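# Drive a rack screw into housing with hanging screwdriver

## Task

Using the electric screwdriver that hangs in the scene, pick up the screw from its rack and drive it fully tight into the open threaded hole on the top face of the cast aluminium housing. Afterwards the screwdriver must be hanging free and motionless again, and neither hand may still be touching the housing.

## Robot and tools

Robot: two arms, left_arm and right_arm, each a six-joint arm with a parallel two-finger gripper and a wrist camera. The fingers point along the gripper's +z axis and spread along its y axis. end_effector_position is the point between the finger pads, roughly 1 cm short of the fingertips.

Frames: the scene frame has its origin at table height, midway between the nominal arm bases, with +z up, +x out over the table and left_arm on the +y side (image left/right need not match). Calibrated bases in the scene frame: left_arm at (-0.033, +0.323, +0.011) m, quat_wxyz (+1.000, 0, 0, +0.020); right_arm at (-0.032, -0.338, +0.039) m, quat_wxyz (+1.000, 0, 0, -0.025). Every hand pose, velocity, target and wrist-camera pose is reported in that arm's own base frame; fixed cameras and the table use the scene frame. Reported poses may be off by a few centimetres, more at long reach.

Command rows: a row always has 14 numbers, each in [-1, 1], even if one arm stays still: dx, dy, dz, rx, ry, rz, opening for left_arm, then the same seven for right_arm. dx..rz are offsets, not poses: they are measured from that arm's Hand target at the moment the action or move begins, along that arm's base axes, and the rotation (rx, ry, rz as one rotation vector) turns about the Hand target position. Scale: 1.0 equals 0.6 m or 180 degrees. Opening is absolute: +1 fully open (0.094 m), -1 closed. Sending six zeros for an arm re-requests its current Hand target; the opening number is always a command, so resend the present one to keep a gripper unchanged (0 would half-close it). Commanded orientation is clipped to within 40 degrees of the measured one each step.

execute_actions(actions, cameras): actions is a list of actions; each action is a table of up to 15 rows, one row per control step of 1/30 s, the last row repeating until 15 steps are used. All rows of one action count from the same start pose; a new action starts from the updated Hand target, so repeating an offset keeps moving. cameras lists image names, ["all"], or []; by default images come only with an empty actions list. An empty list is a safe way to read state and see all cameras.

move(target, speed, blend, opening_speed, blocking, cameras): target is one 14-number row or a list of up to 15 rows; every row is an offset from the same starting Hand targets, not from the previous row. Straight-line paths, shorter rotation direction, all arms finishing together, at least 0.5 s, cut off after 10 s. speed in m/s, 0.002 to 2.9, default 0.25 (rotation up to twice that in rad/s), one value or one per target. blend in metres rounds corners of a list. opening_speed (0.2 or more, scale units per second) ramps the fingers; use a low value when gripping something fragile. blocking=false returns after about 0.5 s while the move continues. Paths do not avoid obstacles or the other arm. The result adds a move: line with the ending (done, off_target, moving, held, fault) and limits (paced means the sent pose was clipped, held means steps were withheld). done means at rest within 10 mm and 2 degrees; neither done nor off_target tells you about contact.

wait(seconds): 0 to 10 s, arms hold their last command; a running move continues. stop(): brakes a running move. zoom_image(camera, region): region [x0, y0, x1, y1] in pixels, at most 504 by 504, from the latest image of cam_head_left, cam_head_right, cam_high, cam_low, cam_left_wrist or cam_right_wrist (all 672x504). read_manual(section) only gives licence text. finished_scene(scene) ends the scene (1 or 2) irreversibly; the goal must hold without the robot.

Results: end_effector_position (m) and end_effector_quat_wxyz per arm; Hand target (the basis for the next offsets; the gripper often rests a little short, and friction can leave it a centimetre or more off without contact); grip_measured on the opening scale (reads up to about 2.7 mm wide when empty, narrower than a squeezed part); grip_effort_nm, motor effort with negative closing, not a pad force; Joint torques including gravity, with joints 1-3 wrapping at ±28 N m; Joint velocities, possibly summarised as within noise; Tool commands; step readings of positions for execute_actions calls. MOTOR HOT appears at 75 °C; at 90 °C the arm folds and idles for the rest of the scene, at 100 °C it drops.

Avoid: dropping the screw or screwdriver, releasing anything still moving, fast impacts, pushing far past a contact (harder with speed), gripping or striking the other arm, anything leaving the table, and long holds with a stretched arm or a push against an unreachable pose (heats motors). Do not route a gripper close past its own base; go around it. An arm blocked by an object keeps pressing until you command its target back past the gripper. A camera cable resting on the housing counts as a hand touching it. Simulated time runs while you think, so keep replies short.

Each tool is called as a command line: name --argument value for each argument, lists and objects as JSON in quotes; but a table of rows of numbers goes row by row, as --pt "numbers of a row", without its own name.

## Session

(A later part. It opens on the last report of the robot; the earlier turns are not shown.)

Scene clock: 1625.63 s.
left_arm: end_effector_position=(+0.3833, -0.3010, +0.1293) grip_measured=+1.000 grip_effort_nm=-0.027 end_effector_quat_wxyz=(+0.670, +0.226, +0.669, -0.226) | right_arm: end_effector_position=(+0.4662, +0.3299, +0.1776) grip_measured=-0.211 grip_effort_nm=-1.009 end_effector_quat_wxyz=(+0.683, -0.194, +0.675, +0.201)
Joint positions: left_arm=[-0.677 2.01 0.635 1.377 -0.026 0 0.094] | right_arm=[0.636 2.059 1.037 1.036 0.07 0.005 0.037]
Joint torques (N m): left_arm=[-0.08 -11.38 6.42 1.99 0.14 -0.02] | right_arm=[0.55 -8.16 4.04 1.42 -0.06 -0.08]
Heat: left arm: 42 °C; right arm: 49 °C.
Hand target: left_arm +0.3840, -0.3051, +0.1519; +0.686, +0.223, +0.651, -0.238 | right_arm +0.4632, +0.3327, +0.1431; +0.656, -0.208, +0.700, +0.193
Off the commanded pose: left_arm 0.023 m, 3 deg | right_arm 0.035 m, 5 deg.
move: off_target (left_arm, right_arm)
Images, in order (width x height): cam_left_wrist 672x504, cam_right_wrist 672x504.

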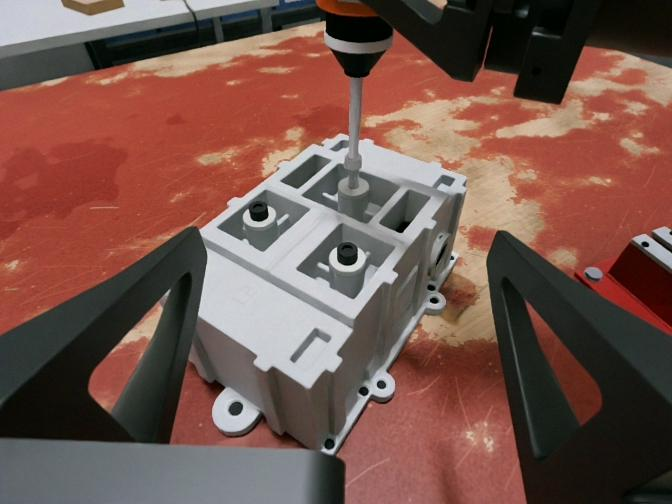

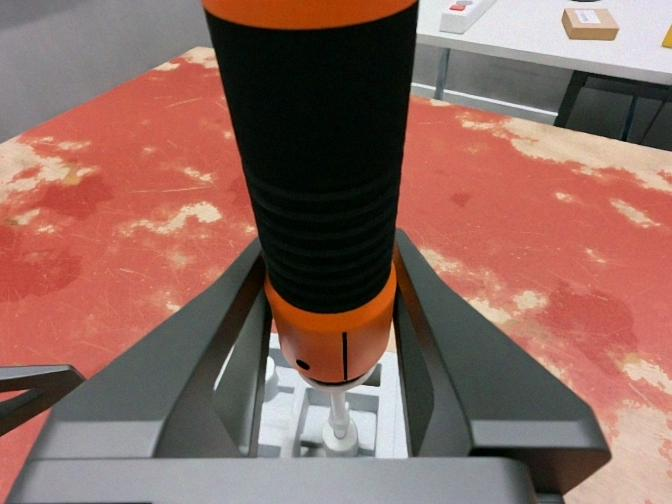

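wait --seconds 0 --cameras '["cam_low","cam_high","cam_head_left","cam_head_right"]'

zoom_image --camera "cam_low" --region '[280, 120, 370, 240]'

zoom_image --camera "cam_high" --region '[290, 190, 370, 270]'

zoom_image --camera "cam_head_right" --region '[340, 80, 440, 220]'

Scene clock: 1642.37 s.
left_arm: end_effector_position=(+0.3833, -0.3010, +0.1293) grip_measured=+1.000 grip_effort_nm=-0.027 end_effector_quat_wxyz=(+0.670, +0.226, +0.669, -0.226) | right_arm: end_effector_position=(+0.4663, +0.3297, +0.1777) grip_measured=-0.211 grip_effort_nm=-1.013 end_effector_quat_wxyz=(+0.683, -0.193, +0.675, +0.201)
Joint positions: left_arm=[-0.677 2.01 0.635 1.377 -0.026 0 0.094] | right_arm=[0.636 2.059 1.037 1.037 0.071 0.006 0.037]
Joint torques (N m): left_arm=[-0.05 -11.37 6.43 1.98 0.15 -0.02] | right_arm=[0.44 -8.13 4.07 1.46 -0.03 -0.08]
Heat: left arm: 42 °C; right arm: 48 °C.
Hand target: left_arm +0.3840, -0.3051, +0.1519; +0.686, +0.223, +0.651, -0.238 | right_arm +0.4633, +0.3327, +0.1431; +0.656, -0.208, +0.700, +0.193
Tool commands: left_gripper/opening=+1.0 right_gripper/opening=-0.4
Off the commanded pose: left_arm 0.023 m, 3 deg | right_arm 0.035 m, 5 deg.
Images, in order (width x height): cam_head_left 672x504, cam_head_right 672x504, cam_high 672x504, cam_low 672x504.

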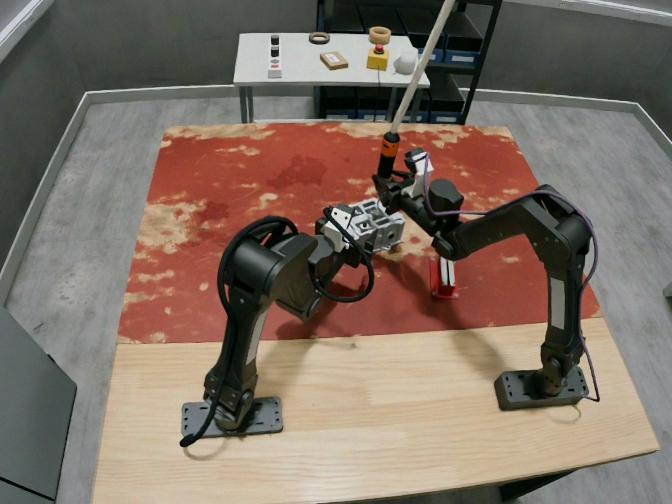

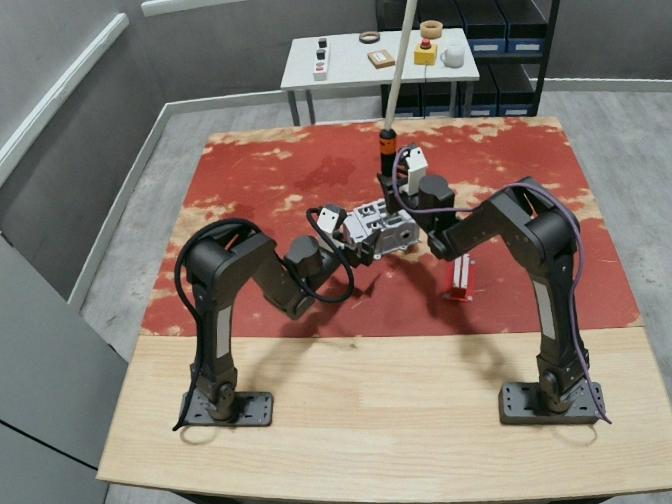

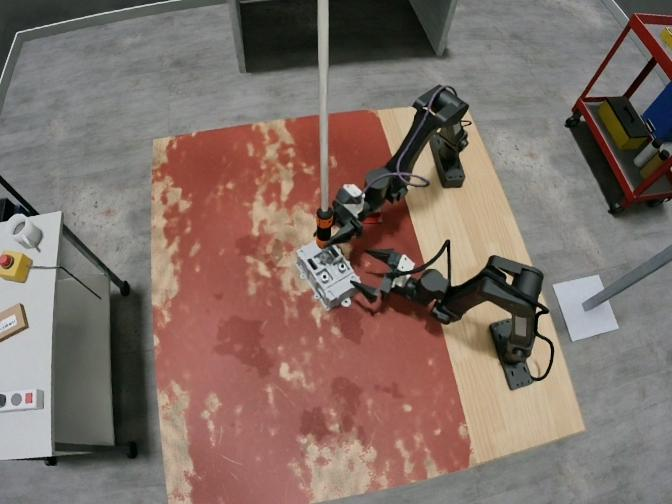

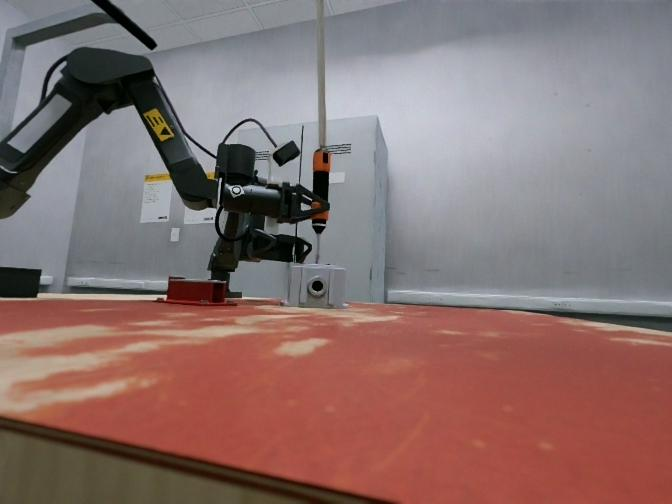

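Scaled by 4.200 from the camera's 672x504 image, which has a finer 960x720 frame.

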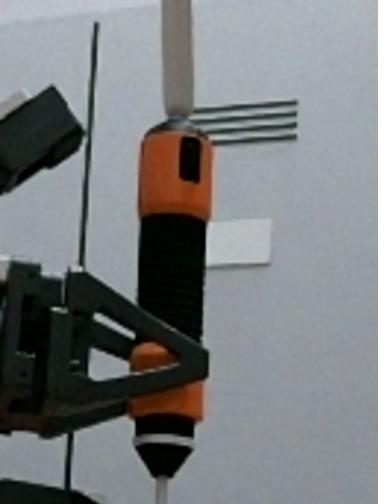

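Scaled by 6.300 from the camera's 672x504 image, which has a finer 960x720 frame.

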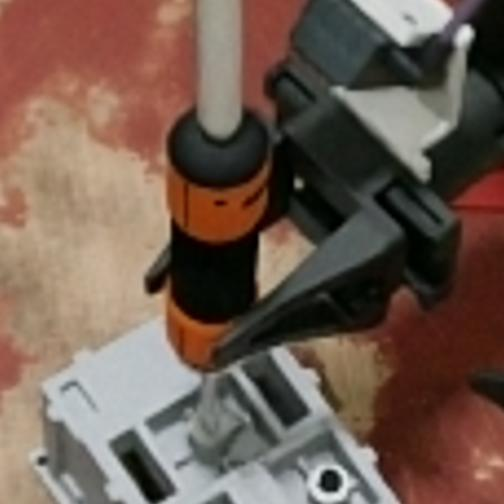

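Scaled by 3.600 from the camera's 672x504 image, which has a finer 960x720 frame.

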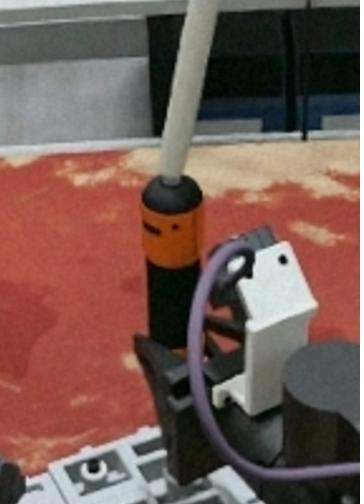

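move --target '[0,0,0,0,0,0,1, -0.0293,-0.0212,-0.138,-0.057,0.0887,0,-0.4]' --speed 0.03 --cameras '["cam_right_wrist","cam_left_wrist"]'

zoom_image --camera "cam_left_wrist" --region '[310, 40, 390, 220]'

zoom_image --camera "cam_right_wrist" --region '[315, 380, 375, 450]'

Scene clock: 1717.10 s.
left_arm: end_effector_position=(+0.3833, -0.3010, +0.1293) grip_measured=+1.000 grip_effort_nm=-0.027 end_effector_quat_wxyz=(+0.670, +0.226, +0.669, -0.226) | right_arm: end_effector_position=(+0.4605, +0.3256, +0.1579) grip_measured=-0.211 grip_effort_nm=-1.009 end_effector_quat_wxyz=(+0.656, -0.198, +0.702, +0.195)
Joint positions: left_arm=[-0.677 2.01 0.635 1.377 -0.026 0 0.094] | right_arm=[0.636 2.041 1.005 0.973 0.071 0.018 0.037]
Joint torques (N m): left_arm=[-0.03 -11.38 6.43 1.99 0.15 -0.02] | right_arm=[0.4 -8.81 0.88 -0.53 -0.11 0.06]
Heat: left arm: 43 °C; right arm: 45 °C.
Hand target: left_arm +0.3840, -0.3051, +0.1519; +0.686, +0.223, +0.651, -0.238 | right_arm +0.4456, +0.3199, +0.0603; +0.531, -0.237, +0.798, +0.157
Off the commanded pose: left_arm 0.023 m, 3 deg | right_arm 0.099 m, 19 deg.
move: off_target (left_arm, right_arm)
Images, in order (width x height): cam_left_wrist 672x504, cam_right_wrist 672x504.

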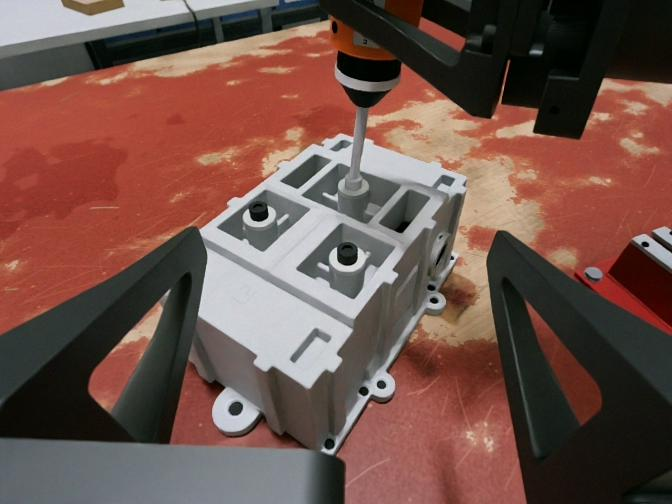

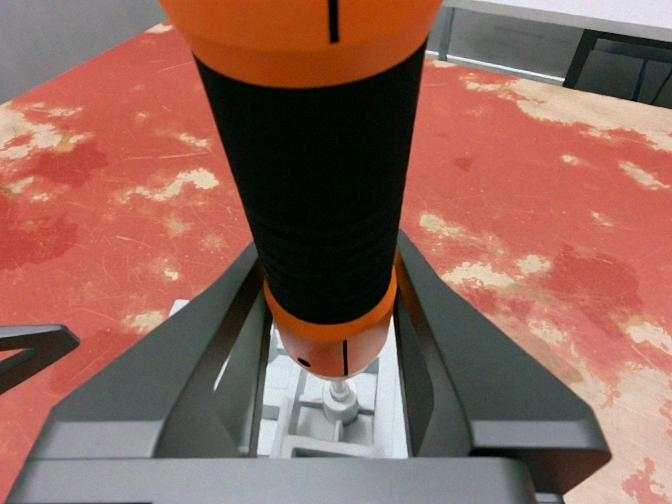

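Scaled by 2.800 from the camera's 672x504 image, which has a finer 960x720 frame.

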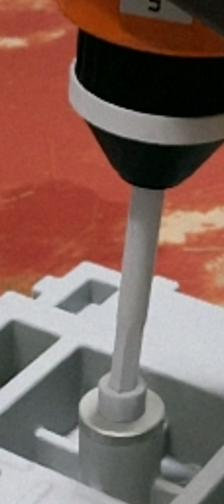

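Scaled by 7.200 from the camera's 672x504 image, which has a finer 960x720 frame.

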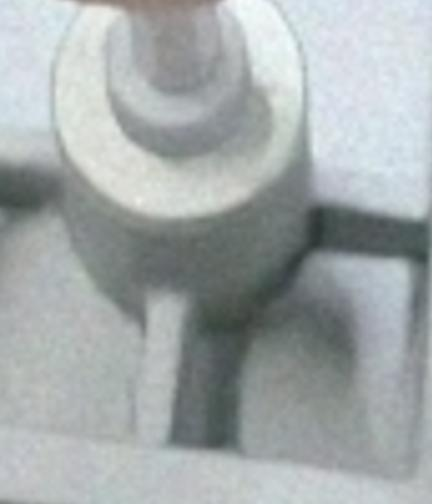

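wait --seconds 1 --cameras '["cam_right_wrist","cam_left_wrist","cam_high","cam_low"]'

zoom_image --camera "cam_left_wrist" --region '[320, 140, 380, 220]'

zoom_image --camera "cam_right_wrist" --region '[315, 360, 375, 430]'

Scene clock: 1727.53 s.
left_arm: end_effector_position=(+0.3833, -0.3010, +0.1293) grip_measured=+1.000 grip_effort_nm=-0.027 end_effector_quat_wxyz=(+0.670, +0.226, +0.669, -0.226) | right_arm: end_effector_position=(+0.4604, +0.3256, +0.1578) grip_measured=-0.211 grip_effort_nm=-1.009 end_effector_quat_wxyz=(+0.656, -0.199, +0.702, +0.195)
Joint positions: left_arm=[-0.677 2.01 0.635 1.377 -0.026 0 0.094] | right_arm=[0.636 2.041 1.005 0.973 0.07 0.018 0.037]
Joint torques (N m): left_arm=[-0.06 -11.4 6.43 1.98 0.15 -0.02] | right_arm=[0.35 -8.96 1.01 -0.49 -0.11 0.04]
Heat: left arm: 43 °C; right arm: 43 °C.
Hand target: left_arm +0.3840, -0.3051, +0.1519; +0.686, +0.223, +0.651, -0.238 | right_arm +0.4456, +0.3199, +0.0602; +0.531, -0.237, +0.798, +0.157
Tool commands: left_gripper/opening=+1.0 right_gripper/opening=-0.4
Off the commanded pose: left_arm 0.023 m, 3 deg | right_arm 0.099 m, 19 deg.
wait: 1.00 s; at rest from the start
Images, in order (width x height): cam_high 672x504, cam_low 672x504, cam_left_wrist 672x504, cam_right_wrist 672x504.

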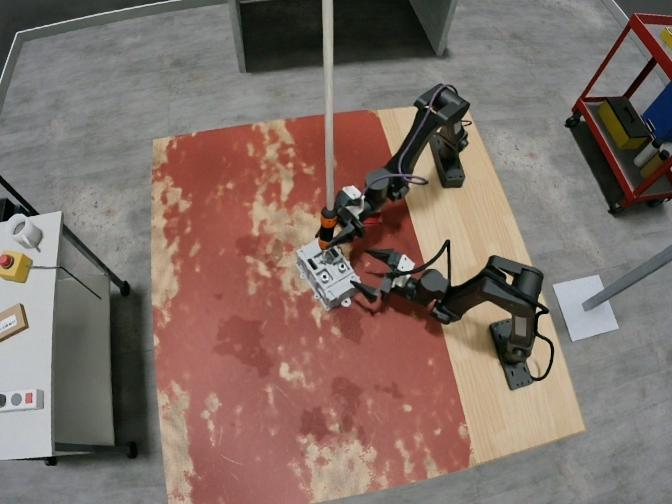

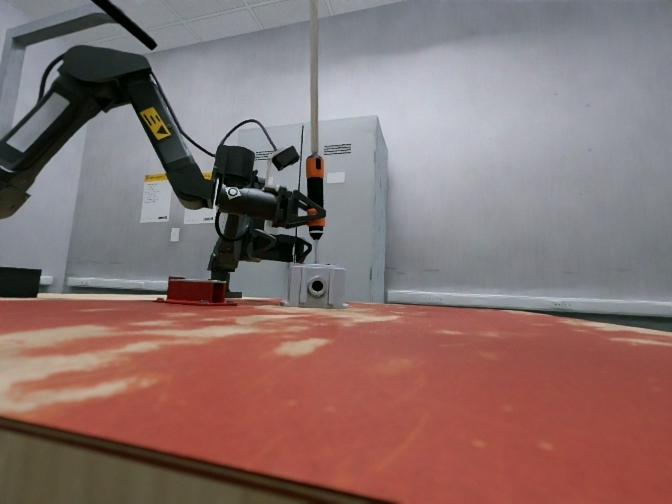

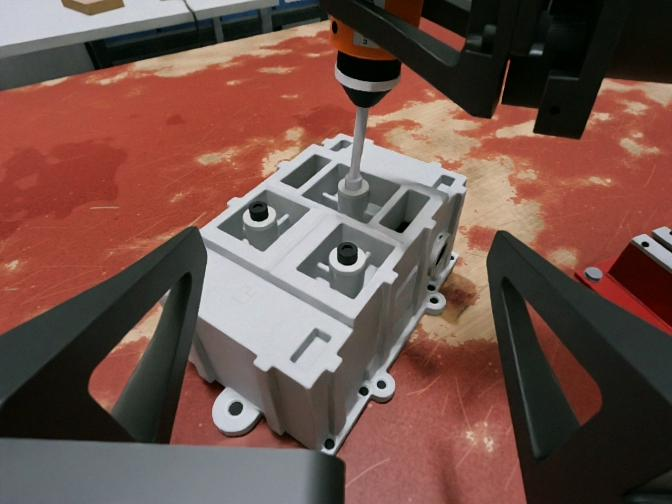

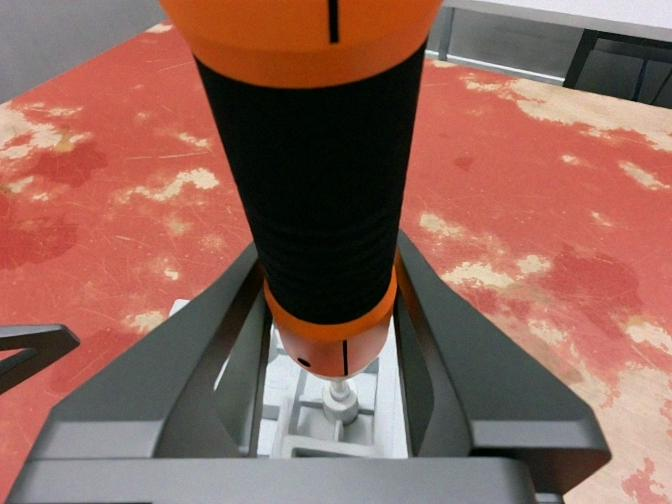

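Scaled by 6.300 from the camera's 672x504 image, which has a finer 960x720 frame.

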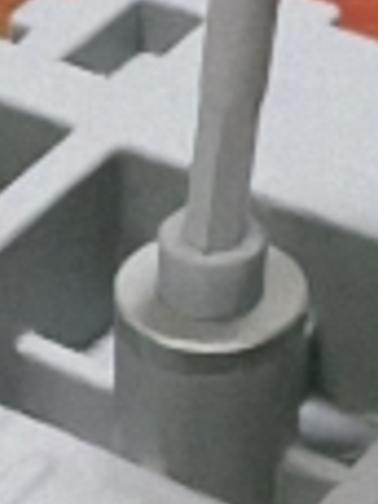

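Scaled by 7.200 from the camera's 672x504 image, which has a finer 960x720 frame.

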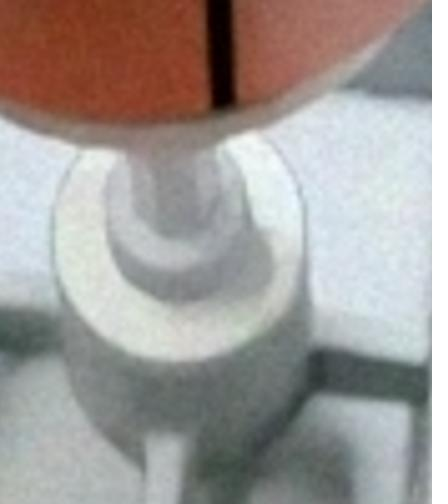

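move --pt "0 0 0 0 0 0 1 0.0248 0.0095 0.183 0.0578 -0.0903 0 -0.4" --pt "0 0 0 0 0 0 1 0.0248 0.0095 0.4163 0.0578 -0.0903 0 -0.4" --speed 0.06 --cameras '["cam_right_wrist","cam_left_wrist"]'

zoom_image --camera "cam_left_wrist" --region '[320, 140, 380, 220]'

Scene clock: 1760.93 s.
left_arm: end_effector_position=(+0.3833, -0.3010, +0.1293) grip_measured=+1.000 grip_effort_nm=-0.017 end_effector_quat_wxyz=(+0.670, +0.226, +0.669, -0.226) | right_arm: end_effector_position=(+0.4627, +0.3264, +0.2667) grip_measured=-0.213 grip_effort_nm=-1.009 end_effector_quat_wxyz=(+0.629, -0.211, +0.725, +0.183)
Joint positions: left_arm=[-0.677 2.01 0.635 1.377 -0.026 0 0.094] | right_arm=[0.634 1.797 1.26 0.395 0.067 0.01 0.037]
Joint torques (N m): left_arm=[-0.06 -11.33 6.45 1.99 0.16 -0.02] | right_arm=[-0.36 -13.87 10.07 1.7 -0.12 -0.1]
Heat: left arm: 43 °C; right arm: 43 °C.
Hand target: left_arm +0.3840, -0.3051, +0.1519; +0.686, +0.223, +0.651, -0.238 | right_arm +0.4605, +0.3257, +0.3100; +0.658, -0.208, +0.698, +0.193
Off the commanded pose: left_arm 0.023 m, 3 deg | right_arm 0.043 m, 5 deg.
move: off_target (left_arm, right_arm)
Images, in order (width x height): cam_left_wrist 672x504, cam_right_wrist 672x504.

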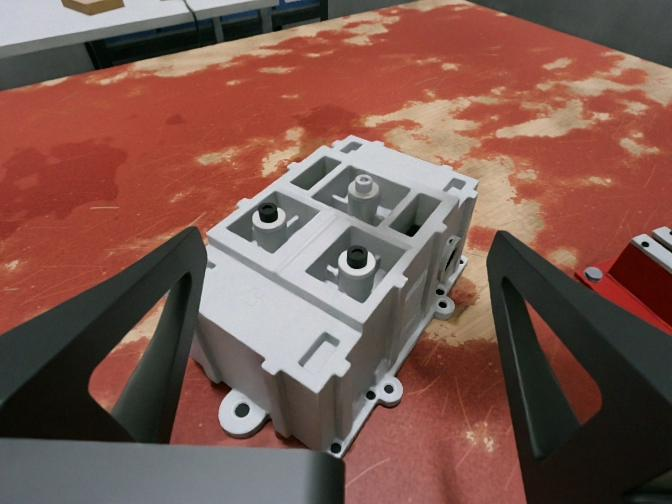

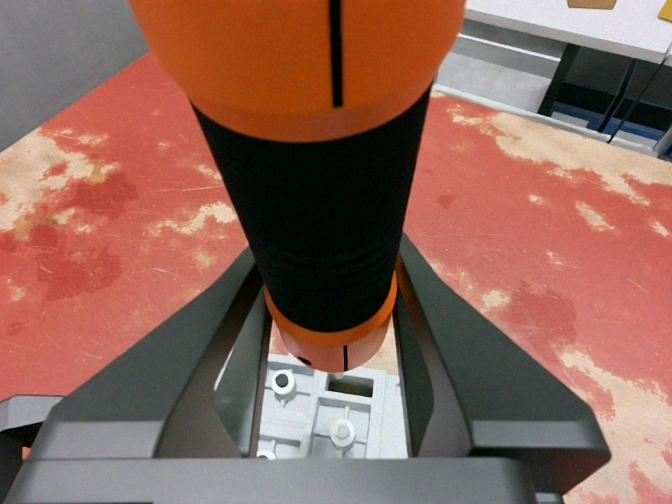

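Scaled by 6.300 from the camera's 672x504 image, which has a finer 960x720 frame.

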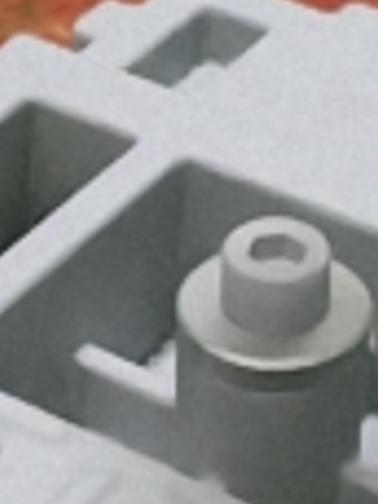

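move --target '[0.0267,0.425,0.1,0,0,0,1, 0.0125,-0.3695,-0.0667,0.0167,-0.0412,-0.116,-0.4]' --speed 0.15 --cameras '["cam_right_wrist","cam_low","cam_high","cam_head_right"]'

zoom_image --camera "cam_low" --region '[200, 0, 340, 200]'

Scene clock: 1798.13 s.
left_arm: end_effector_position=(+0.3985, -0.0489, +0.1932) grip_measured=+1.000 grip_effort_nm=-0.032 end_effector_quat_wxyz=(+0.674, +0.211, +0.666, -0.240) | right_arm: end_effector_position=(+0.4756, +0.1029, +0.2483) grip_measured=-0.213 grip_effort_nm=-1.004 end_effector_quat_wxyz=(+0.709, -0.071, +0.699, +0.067)
Joint positions: left_arm=[0.221 1.623 0.494 1.165 0.869 -0.063 0.094] | right_arm=[0.22 1.596 0.778 0.832 0.025 -0.007 0.037]
Joint torques (N m): left_arm=[0.17 -8.24 8.64 1.62 0.15 -0.05] | right_arm=[-0.13 -10.66 5.23 2.07 -0.18 0]
Heat: left arm: 44 °C; right arm: 45 °C.
Hand target: left_arm +0.4000, -0.0500, +0.2120; +0.686, +0.223, +0.651, -0.238 | right_arm +0.4679, +0.1039, +0.2701; +0.731, -0.073, +0.675, +0.075
Off the commanded pose: left_arm 0.019 m, 3 deg | right_arm 0.023 m, 4 deg.
move: off_target (left_arm, right_arm)
Images, in order (width x height): cam_head_right 672x504, cam_high 672x504, cam_low 672x504, cam_right_wrist 672x504.

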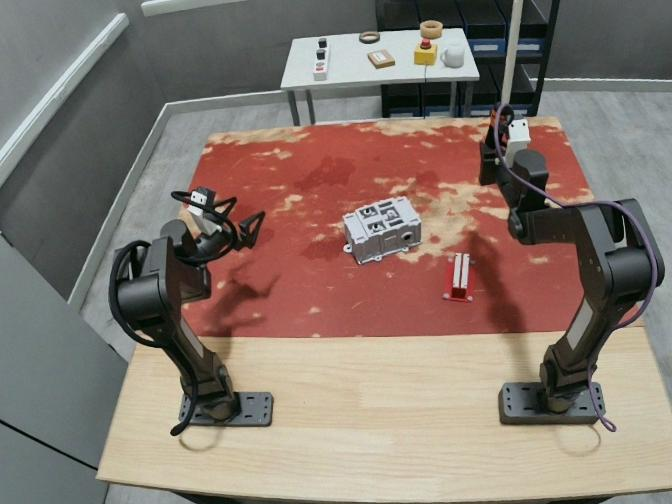

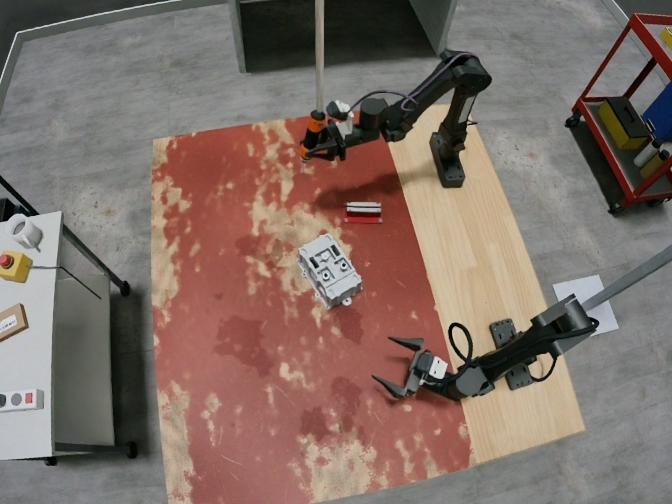

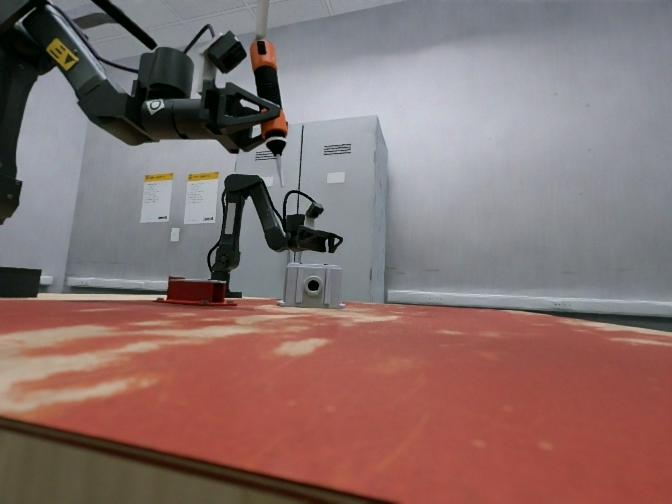

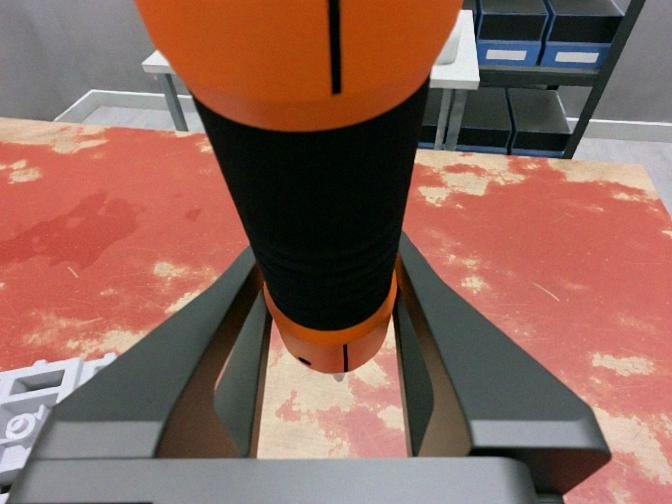

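Scaled by 2.520 from the camera's 672x504 image, which has a finer 960x720 frame.

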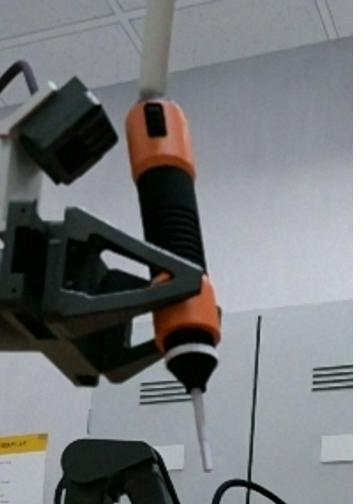

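move --target '[0,0,0,0,0,0,1, -0.02,0.004,0.035,-0.0133,0.0653,0,-0.4]' --speed 0.08 --cameras '["cam_right_wrist","cam_low","cam_high"]'

zoom_image --camera "cam_low" --region '[200, 0, 340, 200]'

Scene clock: 1817.67 s.
left_arm: end_effector_position=(+0.3984, -0.0491, +0.1930) grip_measured=+1.000 grip_effort_nm=-0.022 end_effector_quat_wxyz=(+0.674, +0.211, +0.666, -0.240) | right_arm: end_effector_position=(+0.4563, +0.1041, +0.2551) grip_measured=-0.213 grip_effort_nm=-1.013 end_effector_quat_wxyz=(+0.627, -0.083, +0.772, +0.062)
Joint positions: left_arm=[0.221 1.623 0.494 1.164 0.87 -0.063 0.094] | right_arm=[0.231 1.433 0.895 0.331 0.024 -0.004 0.037]
Joint torques (N m): left_arm=[0.18 -8.24 8.7 1.62 0.15 -0.06] | right_arm=[0.54 -9.62 10.17 1.75 0.02 0.07]
Heat: left arm: 42 °C; right arm: 46 °C.
Hand target: left_arm +0.4000, -0.0499, +0.2120; +0.686, +0.223, +0.651, -0.238 | right_arm +0.4560, +0.1063, +0.2911; +0.656, -0.080, +0.747, +0.068
Off the commanded pose: left_arm 0.019 m, 3 deg | right_arm 0.036 m, 4 deg.
move: off_target (left_arm, right_arm)
Images, in order (width x height): cam_high 672x504, cam_low 672x504, cam_right_wrist 672x504.

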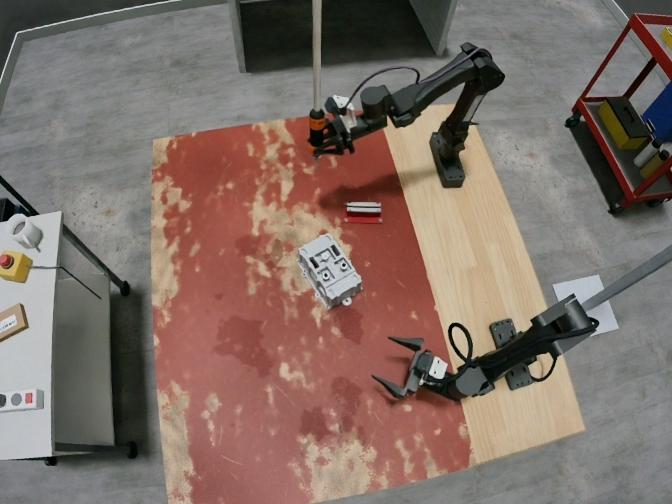

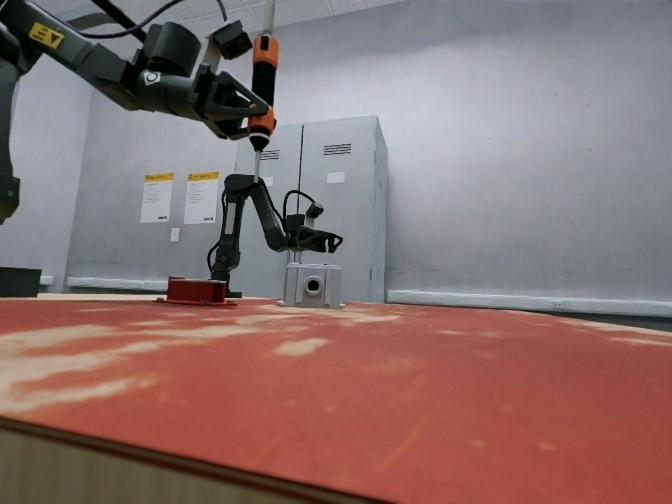

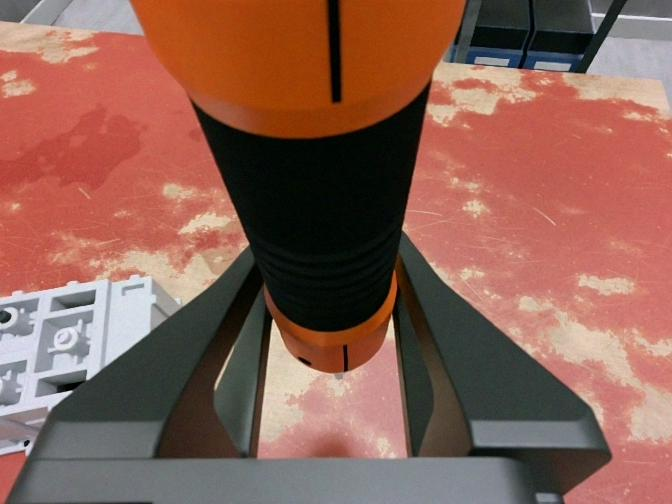

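Scaled by 2.520 from the camera's 672x504 image, which has a finer 960x720 frame.

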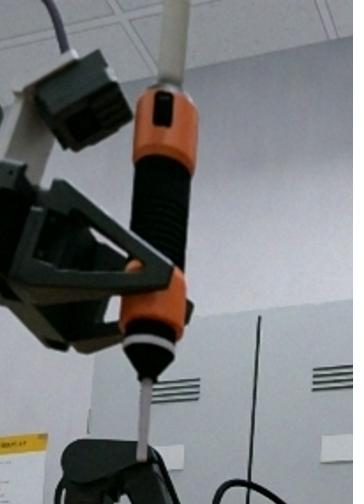

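move --target '[0,0,0,0,0,0,1, 0.0233,0.0033,0.01,0,0,0,-0.4]' --speed 0.06 --cameras '["cam_right_wrist","cam_low","cam_high"]'

zoom_image --camera "cam_low" --region '[200, 0, 340, 200]'

Scene clock: 1837.70 s.
left_arm: end_effector_position=(+0.3984, -0.0491, +0.1929) grip_measured=+1.000 grip_effort_nm=-0.022 end_effector_quat_wxyz=(+0.673, +0.211, +0.667, -0.240) | right_arm: end_effector_position=(+0.4644, +0.1059, +0.2784) grip_measured=-0.213 grip_effort_nm=-1.009 end_effector_quat_wxyz=(+0.641, -0.082, +0.760, +0.064)
Joint positions: left_arm=[0.221 1.623 0.494 1.164 0.87 -0.063 0.094] | right_arm=[0.231 1.443 0.963 0.309 0.024 -0.004 0.037]
Joint torques (N m): left_arm=[0.17 -8.24 8.66 1.62 0.16 -0.06] | right_arm=[-0.01 -6.23 10.32 1.75 -0.02 0.05]
Heat: left arm: 41 °C; right arm: 44 °C.
Hand target: left_arm +0.4000, -0.0499, +0.2120; +0.686, +0.223, +0.651, -0.238 | right_arm +0.4699, +0.1083, +0.2970; +0.656, -0.080, +0.747, +0.068
Off the commanded pose: left_arm 0.019 m, 3 deg | right_arm 0.020 m, 2 deg.
move: off_target (left_arm, right_arm)
Images, in order (width x height): cam_high 672x504, cam_low 672x504, cam_right_wrist 672x504.

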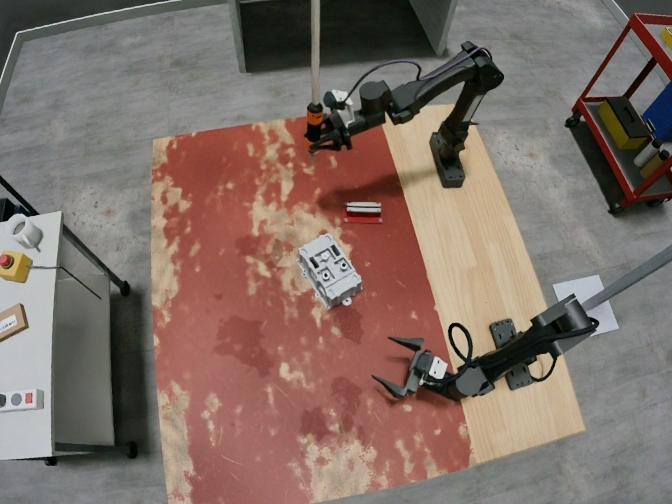

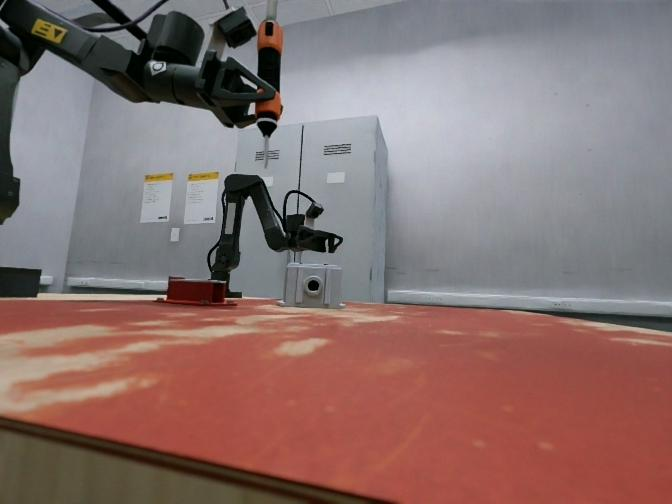

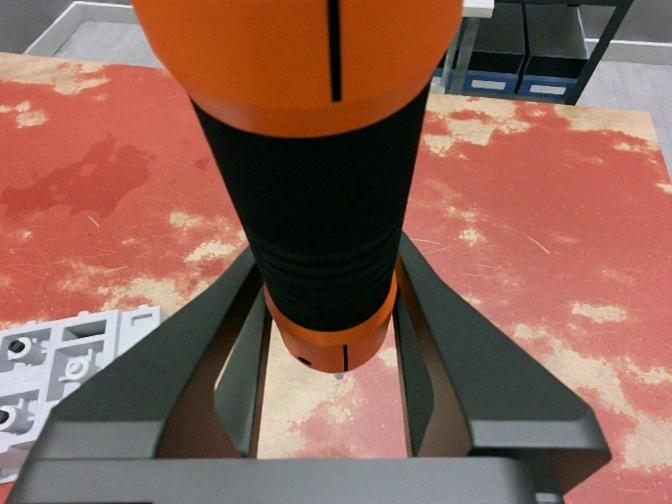

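Scaled by 2.520 from the camera's 672x504 image, which has a finer 960x720 frame.

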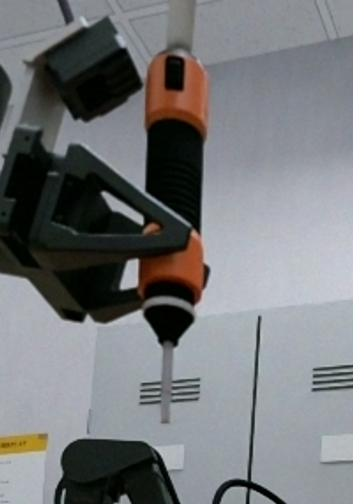

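move --target '[0,0,0,0,0,0,1, 0.003,0.0,-0.04,-0.0022,0.0109,0,-0.4]' --speed 0.06 --cameras '["cam_right_wrist","cam_low","cam_high"]'

zoom_image --camera "cam_low" --region '[200, 0, 340, 200]'

Scene clock: 1850.27 s.
left_arm: end_effector_position=(+0.3984, -0.0491, +0.1929) grip_measured=+1.000 grip_effort_nm=-0.022 end_effector_quat_wxyz=(+0.673, +0.211, +0.667, -0.240) | right_arm: end_effector_position=(+0.4687, +0.1070, +0.2653) grip_measured=-0.213 grip_effort_nm=-1.009 end_effector_quat_wxyz=(+0.630, -0.083, +0.769, +0.063)
Joint positions: left_arm=[0.221 1.623 0.494 1.164 0.87 -0.063 0.094] | right_arm=[0.231 1.472 0.963 0.31 0.024 -0.004 0.037]
Joint torques (N m): left_arm=[0.16 -8.23 8.66 1.63 0.15 -0.05] | right_arm=[-0.16 -6.52 7.16 2.03 -0.03 0.03]
Heat: left arm: 41 °C; right arm: 44 °C.
Hand target: left_arm +0.4000, -0.0499, +0.2120; +0.686, +0.223, +0.651, -0.238 | right_arm +0.4717, +0.1083, +0.2731; +0.643, -0.081, +0.759, +0.067
Off the commanded pose: left_arm 0.019 m, 3 deg | right_arm 0.008 m, 2 deg.
move: off_target (left_arm)
Images, in order (width x height): cam_high 672x504, cam_low 672x504, cam_right_wrist 672x504.

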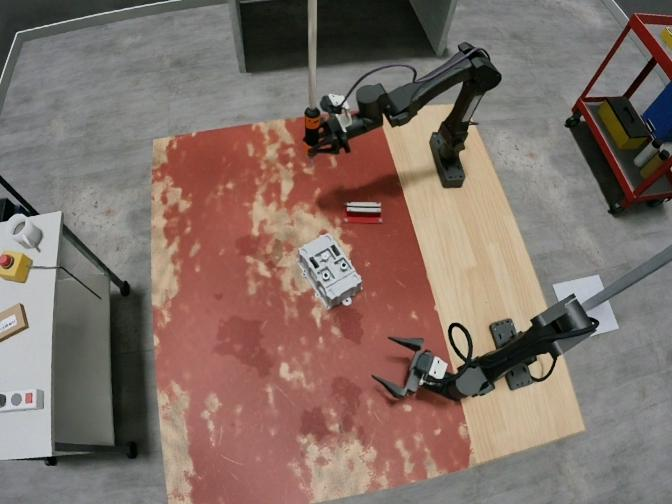

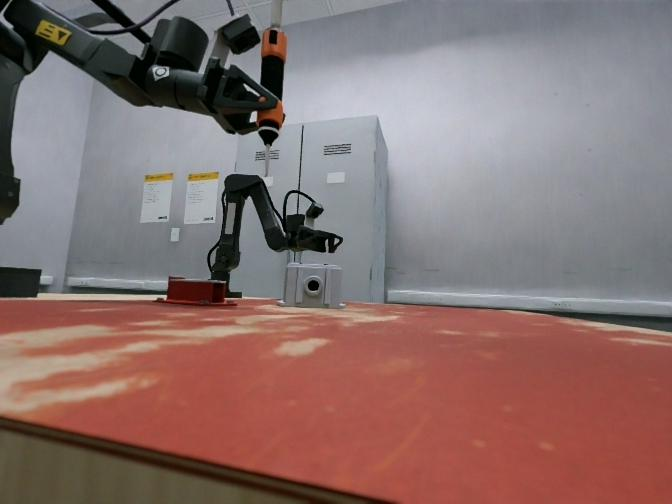

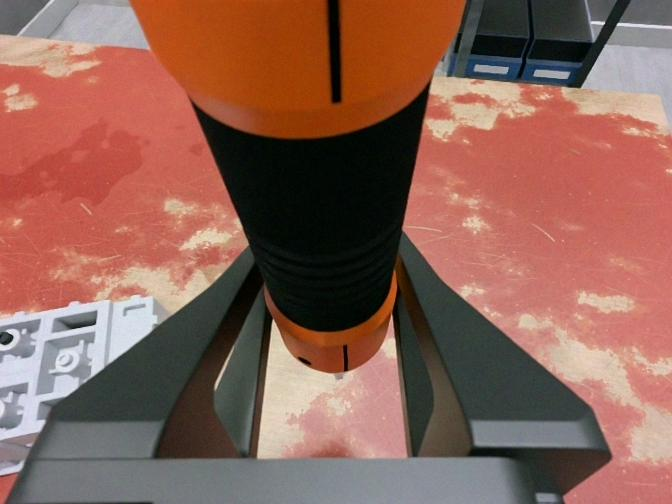

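Scaled by 2.520 from the camera's 672x504 image, which has a finer 960x720 frame.

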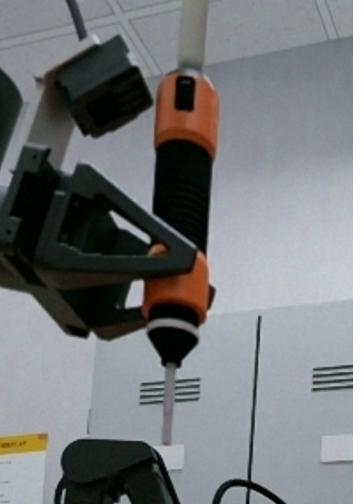

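move --target '[0,0,0,0,0,0,1, 0,0,0,0,0,0,0.3]' --speed 0.05 --opening_speed 0.25 --cameras '["cam_right_wrist","cam_low","cam_high"]'

zoom_image --camera "cam_low" --region '[200, 0, 340, 200]'

Scene clock: 1859.27 s.
left_arm: end_effector_position=(+0.3984, -0.0491, +0.1929) grip_measured=+1.000 grip_effort_nm=-0.027 end_effector_quat_wxyz=(+0.673, +0.211, +0.667, -0.241) | right_arm: end_effector_position=(+0.4688, +0.1070, +0.2655) grip_measured=+0.298 grip_effort_nm=0.125 end_effector_quat_wxyz=(+0.631, -0.083, +0.769, +0.063)
Joint positions: left_arm=[0.221 1.623 0.494 1.163 0.87 -0.063 0.094] | right_arm=[0.231 1.472 0.963 0.311 0.024 -0.004 0.061]
Joint torques (N m): left_arm=[0.14 -8.27 8.64 1.62 0.16 -0.06] | right_arm=[-0.01 -6.37 7.23 2.01 0 0.05]
Heat: left arm: 41 °C; right arm: 45 °C.
Hand target: left_arm +0.4000, -0.0499, +0.2120; +0.686, +0.223, +0.651, -0.238 | right_arm +0.4717, +0.1083, +0.2730; +0.643, -0.081, +0.759, +0.067
Off the commanded pose: left_arm 0.019 m, 3 deg | right_arm 0.008 m, 2 deg.
move: off_target (left_arm)
Images, in order (width x height): cam_high 672x504, cam_low 672x504, cam_right_wrist 672x504.

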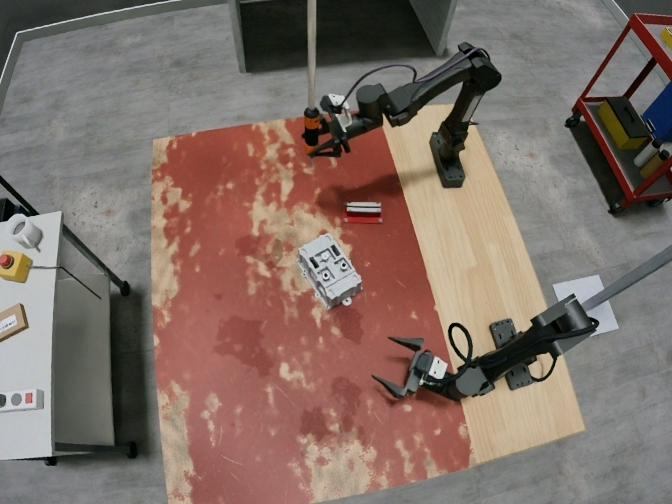

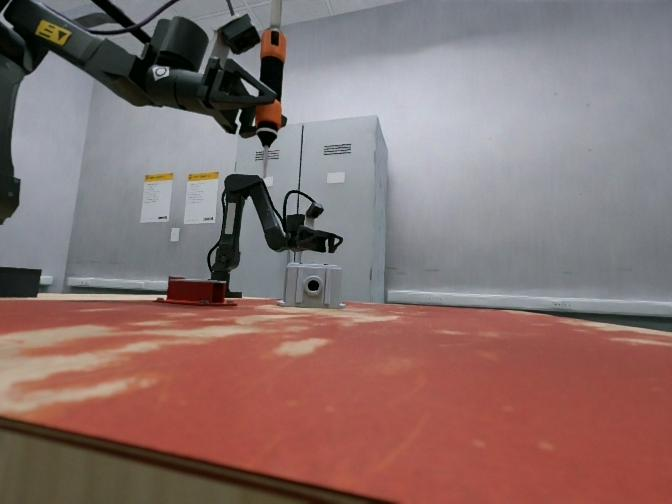

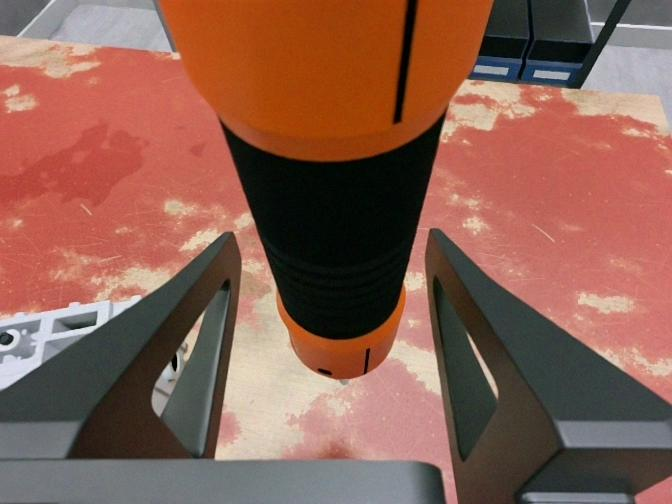

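Scaled by 2.520 from the camera's 672x504 image, which has a finer 960x720 frame.

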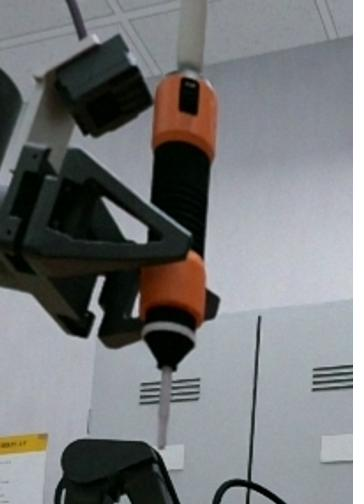

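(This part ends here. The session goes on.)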